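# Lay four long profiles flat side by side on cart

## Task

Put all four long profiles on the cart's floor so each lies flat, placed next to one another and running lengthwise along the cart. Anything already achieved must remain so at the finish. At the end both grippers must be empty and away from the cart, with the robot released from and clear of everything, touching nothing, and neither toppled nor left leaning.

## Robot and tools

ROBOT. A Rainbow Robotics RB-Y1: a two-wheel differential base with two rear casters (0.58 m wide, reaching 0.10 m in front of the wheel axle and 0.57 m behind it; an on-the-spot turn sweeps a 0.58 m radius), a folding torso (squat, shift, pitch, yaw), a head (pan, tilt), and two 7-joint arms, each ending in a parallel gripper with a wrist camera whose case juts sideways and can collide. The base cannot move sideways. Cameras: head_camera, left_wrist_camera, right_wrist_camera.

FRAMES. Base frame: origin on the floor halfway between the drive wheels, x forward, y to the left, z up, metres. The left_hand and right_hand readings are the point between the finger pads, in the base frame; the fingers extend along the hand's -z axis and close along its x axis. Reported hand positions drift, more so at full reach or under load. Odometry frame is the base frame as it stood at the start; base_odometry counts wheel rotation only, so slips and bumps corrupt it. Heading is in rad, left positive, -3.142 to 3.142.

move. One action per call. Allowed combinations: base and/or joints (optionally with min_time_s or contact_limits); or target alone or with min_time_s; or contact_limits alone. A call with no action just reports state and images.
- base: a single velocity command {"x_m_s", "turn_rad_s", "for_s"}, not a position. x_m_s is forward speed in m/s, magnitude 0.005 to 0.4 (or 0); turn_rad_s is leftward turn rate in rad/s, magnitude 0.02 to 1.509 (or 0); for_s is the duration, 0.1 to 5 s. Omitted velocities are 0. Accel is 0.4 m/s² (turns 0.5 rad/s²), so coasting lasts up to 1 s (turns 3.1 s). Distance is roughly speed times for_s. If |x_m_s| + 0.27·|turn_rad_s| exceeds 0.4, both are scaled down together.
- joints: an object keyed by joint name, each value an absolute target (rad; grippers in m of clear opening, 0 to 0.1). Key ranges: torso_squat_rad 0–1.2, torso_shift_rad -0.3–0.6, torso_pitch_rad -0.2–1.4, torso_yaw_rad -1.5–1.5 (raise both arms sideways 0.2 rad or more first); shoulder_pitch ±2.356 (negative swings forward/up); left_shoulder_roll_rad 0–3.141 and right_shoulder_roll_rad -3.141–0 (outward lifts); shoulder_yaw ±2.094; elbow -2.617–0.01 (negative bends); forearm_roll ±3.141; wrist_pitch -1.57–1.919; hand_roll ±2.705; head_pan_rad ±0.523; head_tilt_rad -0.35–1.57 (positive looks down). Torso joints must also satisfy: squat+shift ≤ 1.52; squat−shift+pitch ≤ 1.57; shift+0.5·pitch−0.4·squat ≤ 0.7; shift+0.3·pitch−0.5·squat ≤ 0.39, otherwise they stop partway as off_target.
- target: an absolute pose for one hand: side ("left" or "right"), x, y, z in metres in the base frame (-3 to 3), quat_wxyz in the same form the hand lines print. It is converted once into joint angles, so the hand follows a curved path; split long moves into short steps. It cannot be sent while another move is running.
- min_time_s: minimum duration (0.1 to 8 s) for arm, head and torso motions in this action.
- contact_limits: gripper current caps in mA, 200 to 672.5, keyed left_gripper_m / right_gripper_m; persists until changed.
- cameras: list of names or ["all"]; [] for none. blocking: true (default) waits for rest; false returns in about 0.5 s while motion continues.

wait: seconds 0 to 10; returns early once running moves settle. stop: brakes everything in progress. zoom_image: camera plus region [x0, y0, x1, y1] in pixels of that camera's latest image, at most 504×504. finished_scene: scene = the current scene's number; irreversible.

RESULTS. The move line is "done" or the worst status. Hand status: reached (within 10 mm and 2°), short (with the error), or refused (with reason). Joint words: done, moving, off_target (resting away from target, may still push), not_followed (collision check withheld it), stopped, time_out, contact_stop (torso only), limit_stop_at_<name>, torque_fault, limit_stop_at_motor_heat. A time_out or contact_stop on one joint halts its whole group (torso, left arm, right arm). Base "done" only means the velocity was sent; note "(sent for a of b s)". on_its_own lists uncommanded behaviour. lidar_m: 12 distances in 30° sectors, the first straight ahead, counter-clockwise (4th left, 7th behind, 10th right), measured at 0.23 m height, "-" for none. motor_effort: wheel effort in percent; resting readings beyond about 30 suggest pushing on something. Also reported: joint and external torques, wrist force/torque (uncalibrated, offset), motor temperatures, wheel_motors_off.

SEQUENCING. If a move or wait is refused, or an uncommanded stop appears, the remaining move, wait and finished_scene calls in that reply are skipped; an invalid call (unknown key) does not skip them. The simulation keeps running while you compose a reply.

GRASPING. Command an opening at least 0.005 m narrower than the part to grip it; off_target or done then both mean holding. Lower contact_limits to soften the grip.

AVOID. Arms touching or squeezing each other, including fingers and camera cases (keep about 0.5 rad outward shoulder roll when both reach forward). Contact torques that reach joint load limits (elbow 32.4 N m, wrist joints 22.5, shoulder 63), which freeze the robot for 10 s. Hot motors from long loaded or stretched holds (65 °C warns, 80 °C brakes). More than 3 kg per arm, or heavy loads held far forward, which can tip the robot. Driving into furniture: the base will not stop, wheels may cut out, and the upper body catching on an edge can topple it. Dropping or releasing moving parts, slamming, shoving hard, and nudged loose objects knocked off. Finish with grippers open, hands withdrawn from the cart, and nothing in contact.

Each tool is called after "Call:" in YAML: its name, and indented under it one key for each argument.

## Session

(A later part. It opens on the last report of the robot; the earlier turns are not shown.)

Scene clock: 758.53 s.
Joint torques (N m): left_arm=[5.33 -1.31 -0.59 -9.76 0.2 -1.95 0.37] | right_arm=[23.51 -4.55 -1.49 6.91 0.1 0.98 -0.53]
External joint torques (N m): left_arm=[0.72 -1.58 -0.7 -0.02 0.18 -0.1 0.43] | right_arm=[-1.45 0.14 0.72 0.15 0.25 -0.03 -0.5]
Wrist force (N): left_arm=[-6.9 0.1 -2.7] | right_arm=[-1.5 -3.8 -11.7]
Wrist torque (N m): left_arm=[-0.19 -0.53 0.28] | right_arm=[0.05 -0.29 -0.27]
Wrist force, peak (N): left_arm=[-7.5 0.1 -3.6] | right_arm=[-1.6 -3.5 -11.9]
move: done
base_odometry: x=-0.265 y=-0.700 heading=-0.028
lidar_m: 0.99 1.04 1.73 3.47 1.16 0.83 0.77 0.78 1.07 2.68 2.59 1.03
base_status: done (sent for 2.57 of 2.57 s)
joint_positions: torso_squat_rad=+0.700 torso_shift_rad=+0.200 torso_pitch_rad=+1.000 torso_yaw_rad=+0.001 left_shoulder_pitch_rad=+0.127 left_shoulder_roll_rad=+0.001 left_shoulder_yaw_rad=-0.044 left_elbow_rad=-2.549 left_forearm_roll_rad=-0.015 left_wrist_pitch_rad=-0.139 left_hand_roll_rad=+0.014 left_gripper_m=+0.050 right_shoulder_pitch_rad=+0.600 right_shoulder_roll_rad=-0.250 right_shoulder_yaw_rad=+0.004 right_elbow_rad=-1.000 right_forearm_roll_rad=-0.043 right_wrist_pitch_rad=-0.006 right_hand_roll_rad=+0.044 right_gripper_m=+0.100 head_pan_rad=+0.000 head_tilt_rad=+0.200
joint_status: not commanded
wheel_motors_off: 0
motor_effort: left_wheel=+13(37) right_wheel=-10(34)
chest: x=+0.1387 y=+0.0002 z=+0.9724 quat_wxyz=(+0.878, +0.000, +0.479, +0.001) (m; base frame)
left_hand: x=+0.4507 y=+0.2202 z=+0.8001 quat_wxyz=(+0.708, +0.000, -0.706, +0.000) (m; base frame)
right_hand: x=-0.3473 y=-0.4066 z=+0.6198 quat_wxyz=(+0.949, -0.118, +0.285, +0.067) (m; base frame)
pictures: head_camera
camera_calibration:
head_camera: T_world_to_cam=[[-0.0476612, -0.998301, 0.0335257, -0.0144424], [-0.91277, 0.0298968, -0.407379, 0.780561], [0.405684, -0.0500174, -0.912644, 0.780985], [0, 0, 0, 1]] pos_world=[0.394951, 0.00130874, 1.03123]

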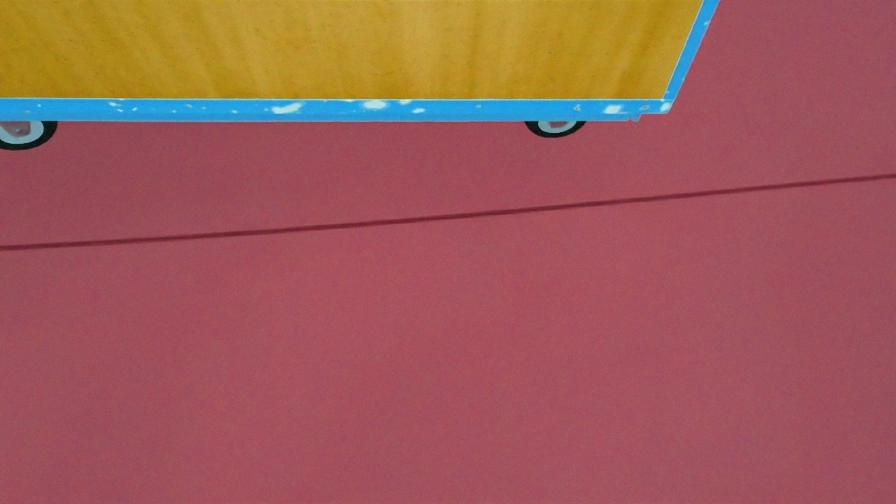

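Call:
move:
  base: {"turn_rad_s": 0.6, "for_s": 2.6667}
  joints: {"torso_squat_rad": 0.8, "torso_pitch_rad": 0.8, "torso_shift_rad": 0.1, "left_shoulder_pitch_rad": -0.486, "left_shoulder_roll_rad": 0.159, "left_shoulder_yaw_rad": 0.119, "left_elbow_rad": -1.045, "left_forearm_roll_rad": 0.103, "left_wrist_pitch_rad": -0.847, "left_hand_roll_rad": -1.539}
  min_time_s: 3

Call:
move:
  base: {"x_m_s": 0.35, "for_s": 3.3333}

Call:
move:
  base: {"turn_rad_s": -0.6, "for_s": 2.6167}

Call:
move:
  base: {"x_m_s": 0.25, "for_s": 2.0}
  cameras: ["head_camera", "left_wrist_camera"]

Scene clock: 768.73 s.
Joint torques (N m): left_arm=[-2.18 2.51 1.14 -6.26 0.24 -1.85 0.23] | right_arm=[21.47 -5.84 -1.98 4.92 0.05 0.7 -0.27]
External joint torques (N m): left_arm=[-0.5 -0.09 0.1 0.01 0.14 0.01 0.22] | right_arm=[-1.19 -0.2 0.56 -0.15 0.16 0.03 -0.24]
Wrist force (N): left_arm=[-0.6 -6.4 -2.9] | right_arm=[-2.4 -3.3 -12.0]
Wrist torque (N m): left_arm=[0.14 -0.21 0.26] | right_arm=[0.02 -0.32 -0.31]
Wrist force, peak (N): left_arm=[-7.9 0.1 -3.2] | right_arm=[-2.4 -3.6 -12.4]
move: done
base_odometry: x=-0.265 y=-0.700 heading=+1.572
lidar_m: 3.00 1.09 0.81 0.78 0.82 1.11 3.01 2.54 1.02 0.99 1.05 1.74
base_status: done (sent for 2.67 of 2.67 s)
joint_positions: torso_squat_rad=+0.800 torso_shift_rad=+0.100 torso_pitch_rad=+0.800 torso_yaw_rad=+0.001 left_shoulder_pitch_rad=-0.486 left_shoulder_roll_rad=+0.159 left_shoulder_yaw_rad=+0.119 left_elbow_rad=-1.045 left_forearm_roll_rad=+0.103 left_wrist_pitch_rad=-0.847 left_hand_roll_rad=-1.539 left_gripper_m=+0.050 right_shoulder_pitch_rad=+0.600 right_shoulder_roll_rad=-0.250 right_shoulder_yaw_rad=+0.004 right_elbow_rad=-1.000 right_forearm_roll_rad=-0.043 right_wrist_pitch_rad=-0.006 right_hand_roll_rad=+0.044 right_gripper_m=+0.100 head_pan_rad=+0.000 head_tilt_rad=+0.200
joint_status: all done
wheel_motors_off: 0
motor_effort: left_wheel=+1(35) right_wheel=+9(40)
chest: x=+0.0427 y=+0.0002 z=+0.9813 quat_wxyz=(+0.921, +0.000, +0.389, +0.001) (m; base frame)
left_hand: x=+0.4199 y=+0.2621 z=+0.5551 quat_wxyz=(+0.500, +0.500, -0.500, -0.500) (m; base frame)
right_hand: x=-0.3636 y=-0.4066 z=+0.5392 quat_wxyz=(+0.973, -0.124, +0.189, +0.055) (m; base frame)
camera_calibration:
head_camera: T_world_to_cam=[[-0.0533664, -0.998301, 0.0233932, -0.00913327], [-0.813712, 0.029896, -0.580499, 0.862229], [0.578813, -0.0500145, -0.813925, 0.723863], [0, 0, 0, 1]] pos_world=[0.282137, 0.00130873, 1.08991]
left_wrist_camera: T_world_to_cam=[[-0.0340459, -0.999213, 0.0203752, 0.264246], [-0.476204, -0.00170512, -0.879333, 0.720491], [0.878675, -0.0396404, -0.475771, -0.015699], [0, 0, 0, 1]] pos_world=[0.365892, 0.264644, 0.620698]
right_wrist_camera: T_world_to_cam=[[-0.927339, -0.0436934, 0.371663, -0.553733], [0.0351838, 0.978581, 0.202831, 0.33149], [-0.372565, 0.20117, -0.905939, 0.508921], [0, 0, 0, 1]] pos_world=[-0.335555, -0.450964, 0.599617]

Scene clock: 773.43 s.
Joint torques (N m): left_arm=[-1.02 2.63 1.06 -6.51 0.19 -2.07 0.19] | right_arm=[21.53 -5.74 -2.03 5.48 0.18 0.79 -0.3]
External joint torques (N m): left_arm=[0.66 0.03 0.03 -0.23 0.09 -0.22 0.18] | right_arm=[-1.13 -0.1 0.51 0.4 0.29 0.12 -0.28]
Wrist force (N): left_arm=[-1.0 -6.3 -2.8] | right_arm=[-2.3 -3.4 -12.1]
Wrist torque (N m): left_arm=[0.08 -0.28 0.25] | right_arm=[0.03 -0.32 -0.31]
Wrist force, peak (N): left_arm=[-0.3 -6.7 -3.4] | right_arm=[-2.7 -3.4 -12.4]
move: done
base_odometry: x=-0.266 y=+0.466 heading=+1.572
lidar_m: 3.01 1.10 0.82 0.78 0.82 1.11 3.00 1.43 1.10 1.15 1.16 2.54
base_status: done (sent for 3.33 of 3.33 s)
joint_positions: torso_squat_rad=+0.800 torso_shift_rad=+0.100 torso_pitch_rad=+0.800 torso_yaw_rad=+0.001 left_shoulder_pitch_rad=-0.486 left_shoulder_roll_rad=+0.159 left_shoulder_yaw_rad=+0.119 left_elbow_rad=-1.045 left_forearm_roll_rad=+0.103 left_wrist_pitch_rad=-0.847 left_hand_roll_rad=-1.539 left_gripper_m=+0.050 right_shoulder_pitch_rad=+0.600 right_shoulder_roll_rad=-0.250 right_shoulder_yaw_rad=+0.004 right_elbow_rad=-1.000 right_forearm_roll_rad=-0.043 right_wrist_pitch_rad=-0.006 right_hand_roll_rad=+0.044 right_gripper_m=+0.100 head_pan_rad=+0.000 head_tilt_rad=+0.200
joint_status: not commanded
wheel_motors_off: 0
motor_effort: left_wheel=+3(37) right_wheel=-3(49)
chest: x=+0.0427 y=+0.0002 z=+0.9813 quat_wxyz=(+0.921, +0.000, +0.389, +0.001) (m; base frame)
left_hand: x=+0.4201 y=+0.2620 z=+0.5551 quat_wxyz=(+0.500, +0.500, -0.500, -0.500) (m; base frame)
right_hand: x=-0.3635 y=-0.4066 z=+0.5392 quat_wxyz=(+0.973, -0.124, +0.189, +0.055) (m; base frame)
camera_calibration:
head_camera: T_world_to_cam=[[-0.0533664, -0.998301, 0.0233932, -0.00913327], [-0.813712, 0.029896, -0.580499, 0.862229], [0.578813, -0.0500145, -0.813925, 0.723863], [0, 0, 0, 1]] pos_world=[0.282137, 0.00130873, 1.08991]
left_wrist_camera: T_world_to_cam=[[-0.034093, -0.999208, 0.0205024, 0.264187], [-0.47601, -0.00180341, -0.879438, 0.720558], [0.878779, -0.039742, -0.475572, -0.0159214], [0, 0, 0, 1]] pos_world=[0.365991, 0.264644, 0.620697]
right_wrist_camera: T_world_to_cam=[[-0.927374, -0.0436742, 0.371579, -0.553555], [0.0351856, 0.978581, 0.202834, 0.331506], [-0.372479, 0.201177, -0.905973, 0.508921], [0, 0, 0, 1]] pos_world=[-0.335455, -0.450964, 0.599517]

Scene clock: 777.60 s.
Joint torques (N m): left_arm=[-1.71 3.3 1.36 -6.48 0.22 -1.94 0.03] | right_arm=[20.9 -5.67 -1.92 4.9 0.19 0.89 -0.44]
External joint torques (N m): left_arm=[-0.03 0.71 0.32 -0.21 0.12 -0.09 0.01] | right_arm=[-1.76 -0.03 0.63 -0.17 0.3 0.22 -0.41]
Wrist force (N): left_arm=[-0.9 -6.4 -2.6] | right_arm=[-2.5 -3.4 -12.5]
Wrist torque (N m): left_arm=[0.10 -0.26 0.27] | right_arm=[0.02 -0.34 -0.32]
Wrist force, peak (N): left_arm=[-0.7 -6.7 -3.4] | right_arm=[-2.6 -3.5 -12.5]
move: done
base_odometry: x=-0.267 y=+0.466 heading=-0.007
lidar_m: 1.15 1.17 2.50 3.20 1.13 0.82 0.77 0.79 1.09 2.88 1.45 1.10
base_status: done (sent for 2.63 of 2.63 s)
joint_positions: torso_squat_rad=+0.800 torso_shift_rad=+0.100 torso_pitch_rad=+0.800 torso_yaw_rad=+0.001 left_shoulder_pitch_rad=-0.486 left_shoulder_roll_rad=+0.159 left_shoulder_yaw_rad=+0.119 left_elbow_rad=-1.045 left_forearm_roll_rad=+0.103 left_wrist_pitch_rad=-0.847 left_hand_roll_rad=-1.539 left_gripper_m=+0.050 right_shoulder_pitch_rad=+0.600 right_shoulder_roll_rad=-0.250 right_shoulder_yaw_rad=+0.004 right_elbow_rad=-1.000 right_forearm_roll_rad=-0.043 right_wrist_pitch_rad=-0.006 right_hand_roll_rad=+0.044 right_gripper_m=+0.100 head_pan_rad=+0.000 head_tilt_rad=+0.200
joint_status: not commanded
wheel_motors_off: 0
motor_effort: left_wheel=+13(35) right_wheel=+1(40)
chest: x=+0.0427 y=+0.0002 z=+0.9813 quat_wxyz=(+0.921, +0.000, +0.389, +0.001) (m; base frame)
left_hand: x=+0.4200 y=+0.2620 z=+0.5551 quat_wxyz=(+0.500, +0.500, -0.500, -0.500) (m; base frame)
right_hand: x=-0.3635 y=-0.4066 z=+0.5392 quat_wxyz=(+0.973, -0.124, +0.189, +0.055) (m; base frame)
camera_calibration:
head_camera: T_world_to_cam=[[-0.0533664, -0.998301, 0.0233932, -0.00913327], [-0.813712, 0.029896, -0.580499, 0.862229], [0.578813, -0.0500145, -0.813925, 0.723863], [0, 0, 0, 1]] pos_world=[0.282137, 0.00130873, 1.08991]
left_wrist_camera: T_world_to_cam=[[-0.0340035, -0.999212, 0.020458, 0.264182], [-0.47601, -0.00180691, -0.879438, 0.720558], [0.878782, -0.0396422, -0.475574, -0.0159478], [0, 0, 0, 1]] pos_world=[0.365991, 0.264644, 0.620698]
right_wrist_camera: T_world_to_cam=[[-0.927339, -0.0436934, 0.371663, -0.553603], [0.0351838, 0.978581, 0.202831, 0.331507], [-0.372565, 0.20117, -0.905939, 0.508868], [0, 0, 0, 1]] pos_world=[-0.335455, -0.450964, 0.599517]

Scene clock: 780.80 s.
Joint torques (N m): left_arm=[-0.6 3.52 1.37 -6.45 0.08 -1.69 -0.18] | right_arm=[21.17 -5.67 -1.86 5.57 -0.09 0.86 -0.21]
External joint torques (N m): left_arm=[1.09 0.92 0.34 -0.17 -0.02 0.16 -0.2] | right_arm=[-1.49 -0.03 0.68 0.5 0.02 0.19 -0.19]
Wrist force (N): left_arm=[-0.7 -6.4 -2.9] | right_arm=[-2.3 -3.5 -12.0]
Wrist torque (N m): left_arm=[0.10 -0.26 0.26] | right_arm=[0.05 -0.31 -0.30]
Wrist force, peak (N): left_arm=[-0.9 -6.8 -2.9] | right_arm=[-2.9 -3.7 -12.4]
move: done
base_odometry: x=+0.233 y=+0.462 heading=-0.008
lidar_m: 0.70 0.67 1.09 4.82 1.86 1.34 1.27 1.31 1.77 4.68 0.77 0.64
base_status: done (sent for 2 of 2 s)
joint_positions: torso_squat_rad=+0.800 torso_shift_rad=+0.100 torso_pitch_rad=+0.800 torso_yaw_rad=+0.001 left_shoulder_pitch_rad=-0.486 left_shoulder_roll_rad=+0.159 left_shoulder_yaw_rad=+0.119 left_elbow_rad=-1.045 left_forearm_roll_rad=+0.103 left_wrist_pitch_rad=-0.847 left_hand_roll_rad=-1.539 left_gripper_m=+0.050 right_shoulder_pitch_rad=+0.600 right_shoulder_roll_rad=-0.250 right_shoulder_yaw_rad=+0.004 right_elbow_rad=-1.000 right_forearm_roll_rad=-0.043 right_wrist_pitch_rad=-0.006 right_hand_roll_rad=+0.044 right_gripper_m=+0.100 head_pan_rad=+0.000 head_tilt_rad=+0.200
joint_status: not commanded
wheel_motors_off: 0
motor_effort: left_wheel=-7(48) right_wheel=+1(42)
chest: x=+0.0427 y=+0.0002 z=+0.9813 quat_wxyz=(+0.921, +0.000, +0.389, +0.001) (m; base frame)
left_hand: x=+0.4200 y=+0.2620 z=+0.5551 quat_wxyz=(+0.500, +0.500, -0.500, -0.500) (m; base frame)
right_hand: x=-0.3635 y=-0.4066 z=+0.5392 quat_wxyz=(+0.973, -0.124, +0.189, +0.055) (m; base frame)
pictures: head_camera, left_wrist_camera
camera_calibration:
head_camera: T_world_to_cam=[[-0.0533687, -0.998301, 0.0233916, -0.00913087], [-0.813712, 0.0298987, -0.580499, 0.862229], [0.578813, -0.0500145, -0.813925, 0.723863], [0, 0, 0, 1]] pos_world=[0.282137, 0.00130874, 1.08991]
left_wrist_camera: T_world_to_cam=[[-0.0340044, -0.999212, 0.0204563, 0.264184], [-0.47601, -0.00180505, -0.879438, 0.720558], [0.878782, -0.0396421, -0.475574, -0.0159478], [0, 0, 0, 1]] pos_world=[0.365991, 0.264644, 0.620698]

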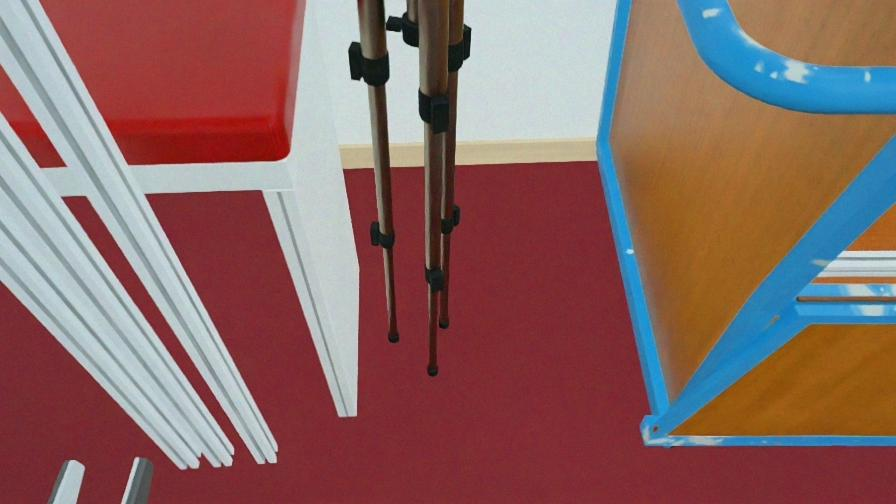

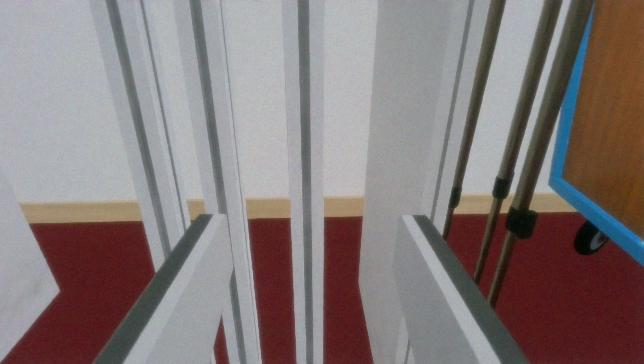

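Call:
move:
  base: {"x_m_s": 0.15, "for_s": 0.9}
  cameras: ["left_wrist_camera"]

Call:
zoom_image:
  camera: "left_wrist_camera"
  region: [120, 100, 500, 360]

Scene clock: 792.97 s.
Joint torques (N m): left_arm=[-1.68 2.64 0.97 -6.3 0.23 -1.98 0.03] | right_arm=[21.41 -5.86 -2.32 5.4 0.02 0.69 -0.12]
External joint torques (N m): left_arm=[0.01 0.05 -0.07 -0.02 0.13 -0.13 0.02] | right_arm=[-1.24 -0.22 0.22 0.33 0.13 0.03 -0.1]
Wrist force (N): left_arm=[-0.6 -6.6 -2.9] | right_arm=[-2.3 -3.5 -12.1]
Wrist torque (N m): left_arm=[0.11 -0.24 0.26] | right_arm=[0.04 -0.32 -0.32]
Wrist force, peak (N): left_arm=[-0.8 -6.8 -3.2] | right_arm=[-2.8 -3.5 -12.5]
move: done
base_odometry: x=+0.368 y=+0.461 heading=-0.008
lidar_m: 0.56 0.55 1.01 4.35 2.05 1.49 1.40 1.45 1.97 1.45 0.58 0.52
base_status: done (sent for 0.9 of 0.9 s)
joint_positions: torso_squat_rad=+0.800 torso_shift_rad=+0.100 torso_pitch_rad=+0.800 torso_yaw_rad=+0.001 left_shoulder_pitch_rad=-0.486 left_shoulder_roll_rad=+0.159 left_shoulder_yaw_rad=+0.119 left_elbow_rad=-1.045 left_forearm_roll_rad=+0.103 left_wrist_pitch_rad=-0.847 left_hand_roll_rad=-1.539 left_gripper_m=+0.050 right_shoulder_pitch_rad=+0.600 right_shoulder_roll_rad=-0.250 right_shoulder_yaw_rad=+0.004 right_elbow_rad=-1.000 right_forearm_roll_rad=-0.043 right_wrist_pitch_rad=-0.006 right_hand_roll_rad=+0.044 right_gripper_m=+0.100 head_pan_rad=+0.000 head_tilt_rad=+0.200
joint_status: not commanded
wheel_motors_off: 0
motor_effort: left_wheel=-5(21) right_wheel=+5(35)
chest: x=+0.0427 y=+0.0002 z=+0.9813 quat_wxyz=(+0.921, +0.000, +0.389, +0.001) (m; base frame)
left_hand: x=+0.4200 y=+0.2620 z=+0.5551 quat_wxyz=(+0.500, +0.500, -0.500, -0.500) (m; base frame)
right_hand: x=-0.3635 y=-0.4066 z=+0.5392 quat_wxyz=(+0.973, -0.124, +0.189, +0.055) (m; base frame)
pictures: left_wrist_camera
camera_calibration:
left_wrist_camera: T_world_to_cam=[[-0.0340035, -0.999212, 0.020458, 0.264182], [-0.47601, -0.00180691, -0.879438, 0.720558], [0.878782, -0.0396422, -0.475574, -0.0159478], [0, 0, 0, 1]] pos_world=[0.365991, 0.264644, 0.620698]

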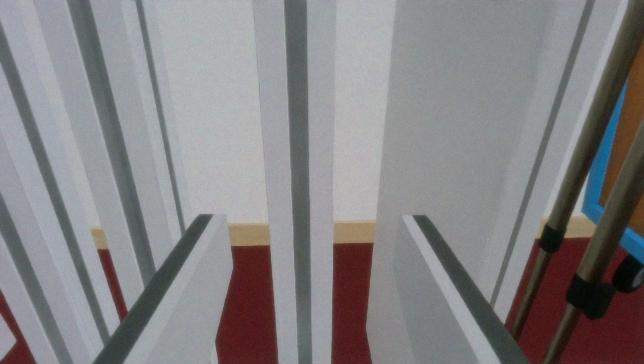

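Scaled by 1.326 from the camera's 644x364 image, which has a finer 920x520 frame.

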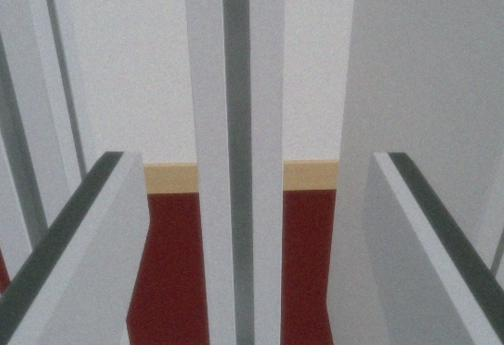

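Call:
move:
  target: {"side": "left", "x": 0.42, "y": 0.267, "z": 0.555, "quat_wxyz": [0.5, 0.5, -0.5, -0.5]}

Call:
move:
  base: {"x_m_s": 0.15, "for_s": 0.6}
  cameras: ["left_wrist_camera"]

Scene clock: 799.30 s.
Joint torques (N m): left_arm=[-1.93 3.75 0.89 -6.09 0.07 -2.09 0.26] | right_arm=[21.32 -5.68 -2.18 5.15 0.06 0.72 -0.28]
External joint torques (N m): left_arm=[-0.3 0.93 -0.24 0.15 -0.05 -0.24 0.24] | right_arm=[-1.34 -0.04 0.36 0.08 0.17 0.05 -0.26]
Wrist force (N): left_arm=[-0.8 -6.3 -2.9] | right_arm=[-2.5 -3.6 -12.0]
Wrist torque (N m): left_arm=[0.09 -0.27 0.25] | right_arm=[0.06 -0.34 -0.30]
Wrist force, peak (N): left_arm=[-2.1 -7.0 -3.0] | right_arm=[-2.5 -3.6 -12.4]
move: done
base_odometry: x=+0.368 y=+0.461 heading=-0.008
lidar_m: 0.56 0.54 1.00 4.33 2.06 1.47 1.40 1.45 1.97 1.43 0.56 0.51
base_status: not commanded
joint_positions: torso_squat_rad=+0.800 torso_shift_rad=+0.100 torso_pitch_rad=+0.800 torso_yaw_rad=+0.001 left_shoulder_pitch_rad=-0.486 left_shoulder_roll_rad=+0.169 left_shoulder_yaw_rad=+0.120 left_elbow_rad=-1.040 left_forearm_roll_rad=+0.105 left_wrist_pitch_rad=-0.850 left_hand_roll_rad=-1.529 left_gripper_m=+0.050 right_shoulder_pitch_rad=+0.600 right_shoulder_roll_rad=-0.250 right_shoulder_yaw_rad=+0.004 right_elbow_rad=-1.000 right_forearm_roll_rad=-0.043 right_wrist_pitch_rad=-0.006 right_hand_roll_rad=+0.044 right_gripper_m=+0.100 head_pan_rad=+0.000 head_tilt_rad=+0.200
joint_status: all done
wheel_motors_off: 0
motor_effort: left_wheel=-5(6) right_wheel=+4(7)
chest: x=+0.0427 y=+0.0003 z=+0.9813 quat_wxyz=(+0.921, +0.000, +0.389, +0.001) (m; base frame)
left_hand: x=+0.4200 y=+0.2669 z=+0.5550 quat_wxyz=(+0.500, +0.500, -0.500, -0.500) (m; base frame)
left_hand_status: reached (checked arc, planned for 0.1 s): 0 mm and 0.0 deg off.
right_hand: x=-0.3636 y=-0.4066 z=+0.5393 quat_wxyz=(+0.973, -0.124, +0.189, +0.055) (m; base frame)
camera_calibration:
head_camera: T_world_to_cam=[[-0.0533423, -0.998299, 0.0235323, -0.00929167], [-0.813716, 0.0297957, -0.580499, 0.86223], [0.57881, -0.0501138, -0.813921, 0.723859], [0, 0, 0, 1]] pos_world=[0.282137, 0.00130871, 1.08991]
left_wrist_camera: T_world_to_cam=[[-0.0343053, -0.999192, 0.0209566, 0.268774], [-0.476096, -0.00209812, -0.879391, 0.720512], [0.878724, -0.0401451, -0.475639, -0.0155209], [0, 0, 0, 1]] pos_world=[0.365892, 0.269445, 0.620597]
right_wrist_camera: T_world_to_cam=[[-0.927336, -0.0436577, 0.371675, -0.55363], [0.0351822, 0.978603, 0.202729, 0.331558], [-0.372573, 0.201074, -0.905957, 0.508924], [0, 0, 0, 1]] pos_world=[-0.335455, -0.450965, 0.599617]

Scene clock: 800.77 s.
Joint torques (N m): left_arm=[-1.41 3.14 1.63 -6.53 0.19 -1.82 0.31] | right_arm=[21.36 -5.72 -2.21 5.33 0.03 0.78 -0.06]
External joint torques (N m): left_arm=[0.24 0.31 0.5 -0.28 0.08 0.03 0.29] | right_arm=[-1.29 -0.08 0.33 0.26 0.14 0.11 -0.04]
Wrist force (N): left_arm=[-0.9 -6.5 -2.9] | right_arm=[-2.5 -3.3 -11.9]
Wrist torque (N m): left_arm=[0.11 -0.26 0.26] | right_arm=[0.03 -0.34 -0.32]
Wrist force, peak (N): left_arm=[-0.6 -6.4 -3.7] | right_arm=[-2.7 -3.1 -12.6]
move: done
base_odometry: x=+0.458 y=+0.461 heading=-0.008
lidar_m: 0.46 0.46 0.56 3.98 2.18 1.57 1.49 1.54 2.09 1.14 0.45 0.46
base_status: done (sent for 0.6 of 0.6 s)
joint_positions: torso_squat_rad=+0.800 torso_shift_rad=+0.100 torso_pitch_rad=+0.800 torso_yaw_rad=+0.001 left_shoulder_pitch_rad=-0.486 left_shoulder_roll_rad=+0.169 left_shoulder_yaw_rad=+0.120 left_elbow_rad=-1.040 left_forearm_roll_rad=+0.105 left_wrist_pitch_rad=-0.850 left_hand_roll_rad=-1.529 left_gripper_m=+0.050 right_shoulder_pitch_rad=+0.600 right_shoulder_roll_rad=-0.250 right_shoulder_yaw_rad=+0.004 right_elbow_rad=-1.000 right_forearm_roll_rad=-0.043 right_wrist_pitch_rad=-0.006 right_hand_roll_rad=+0.044 right_gripper_m=+0.100 head_pan_rad=+0.000 head_tilt_rad=+0.200
joint_status: not commanded
wheel_motors_off: 0
motor_effort: left_wheel=-5(21) right_wheel=+3(36)
chest: x=+0.0427 y=+0.0003 z=+0.9813 quat_wxyz=(+0.921, +0.000, +0.389, +0.001) (m; base frame)
left_hand: x=+0.4200 y=+0.2669 z=+0.5550 quat_wxyz=(+0.500, +0.500, -0.500, -0.500) (m; base frame)
right_hand: x=-0.3635 y=-0.4066 z=+0.5392 quat_wxyz=(+0.973, -0.124, +0.189, +0.055) (m; base frame)
pictures: left_wrist_camera
camera_calibration:
left_wrist_camera: T_world_to_cam=[[-0.0343977, -0.999188, 0.0209988, 0.268781], [-0.476018, -0.00209486, -0.879433, 0.720508], [0.878763, -0.0402463, -0.475559, -0.0155574], [0, 0, 0, 1]] pos_world=[0.365892, 0.269446, 0.620596]

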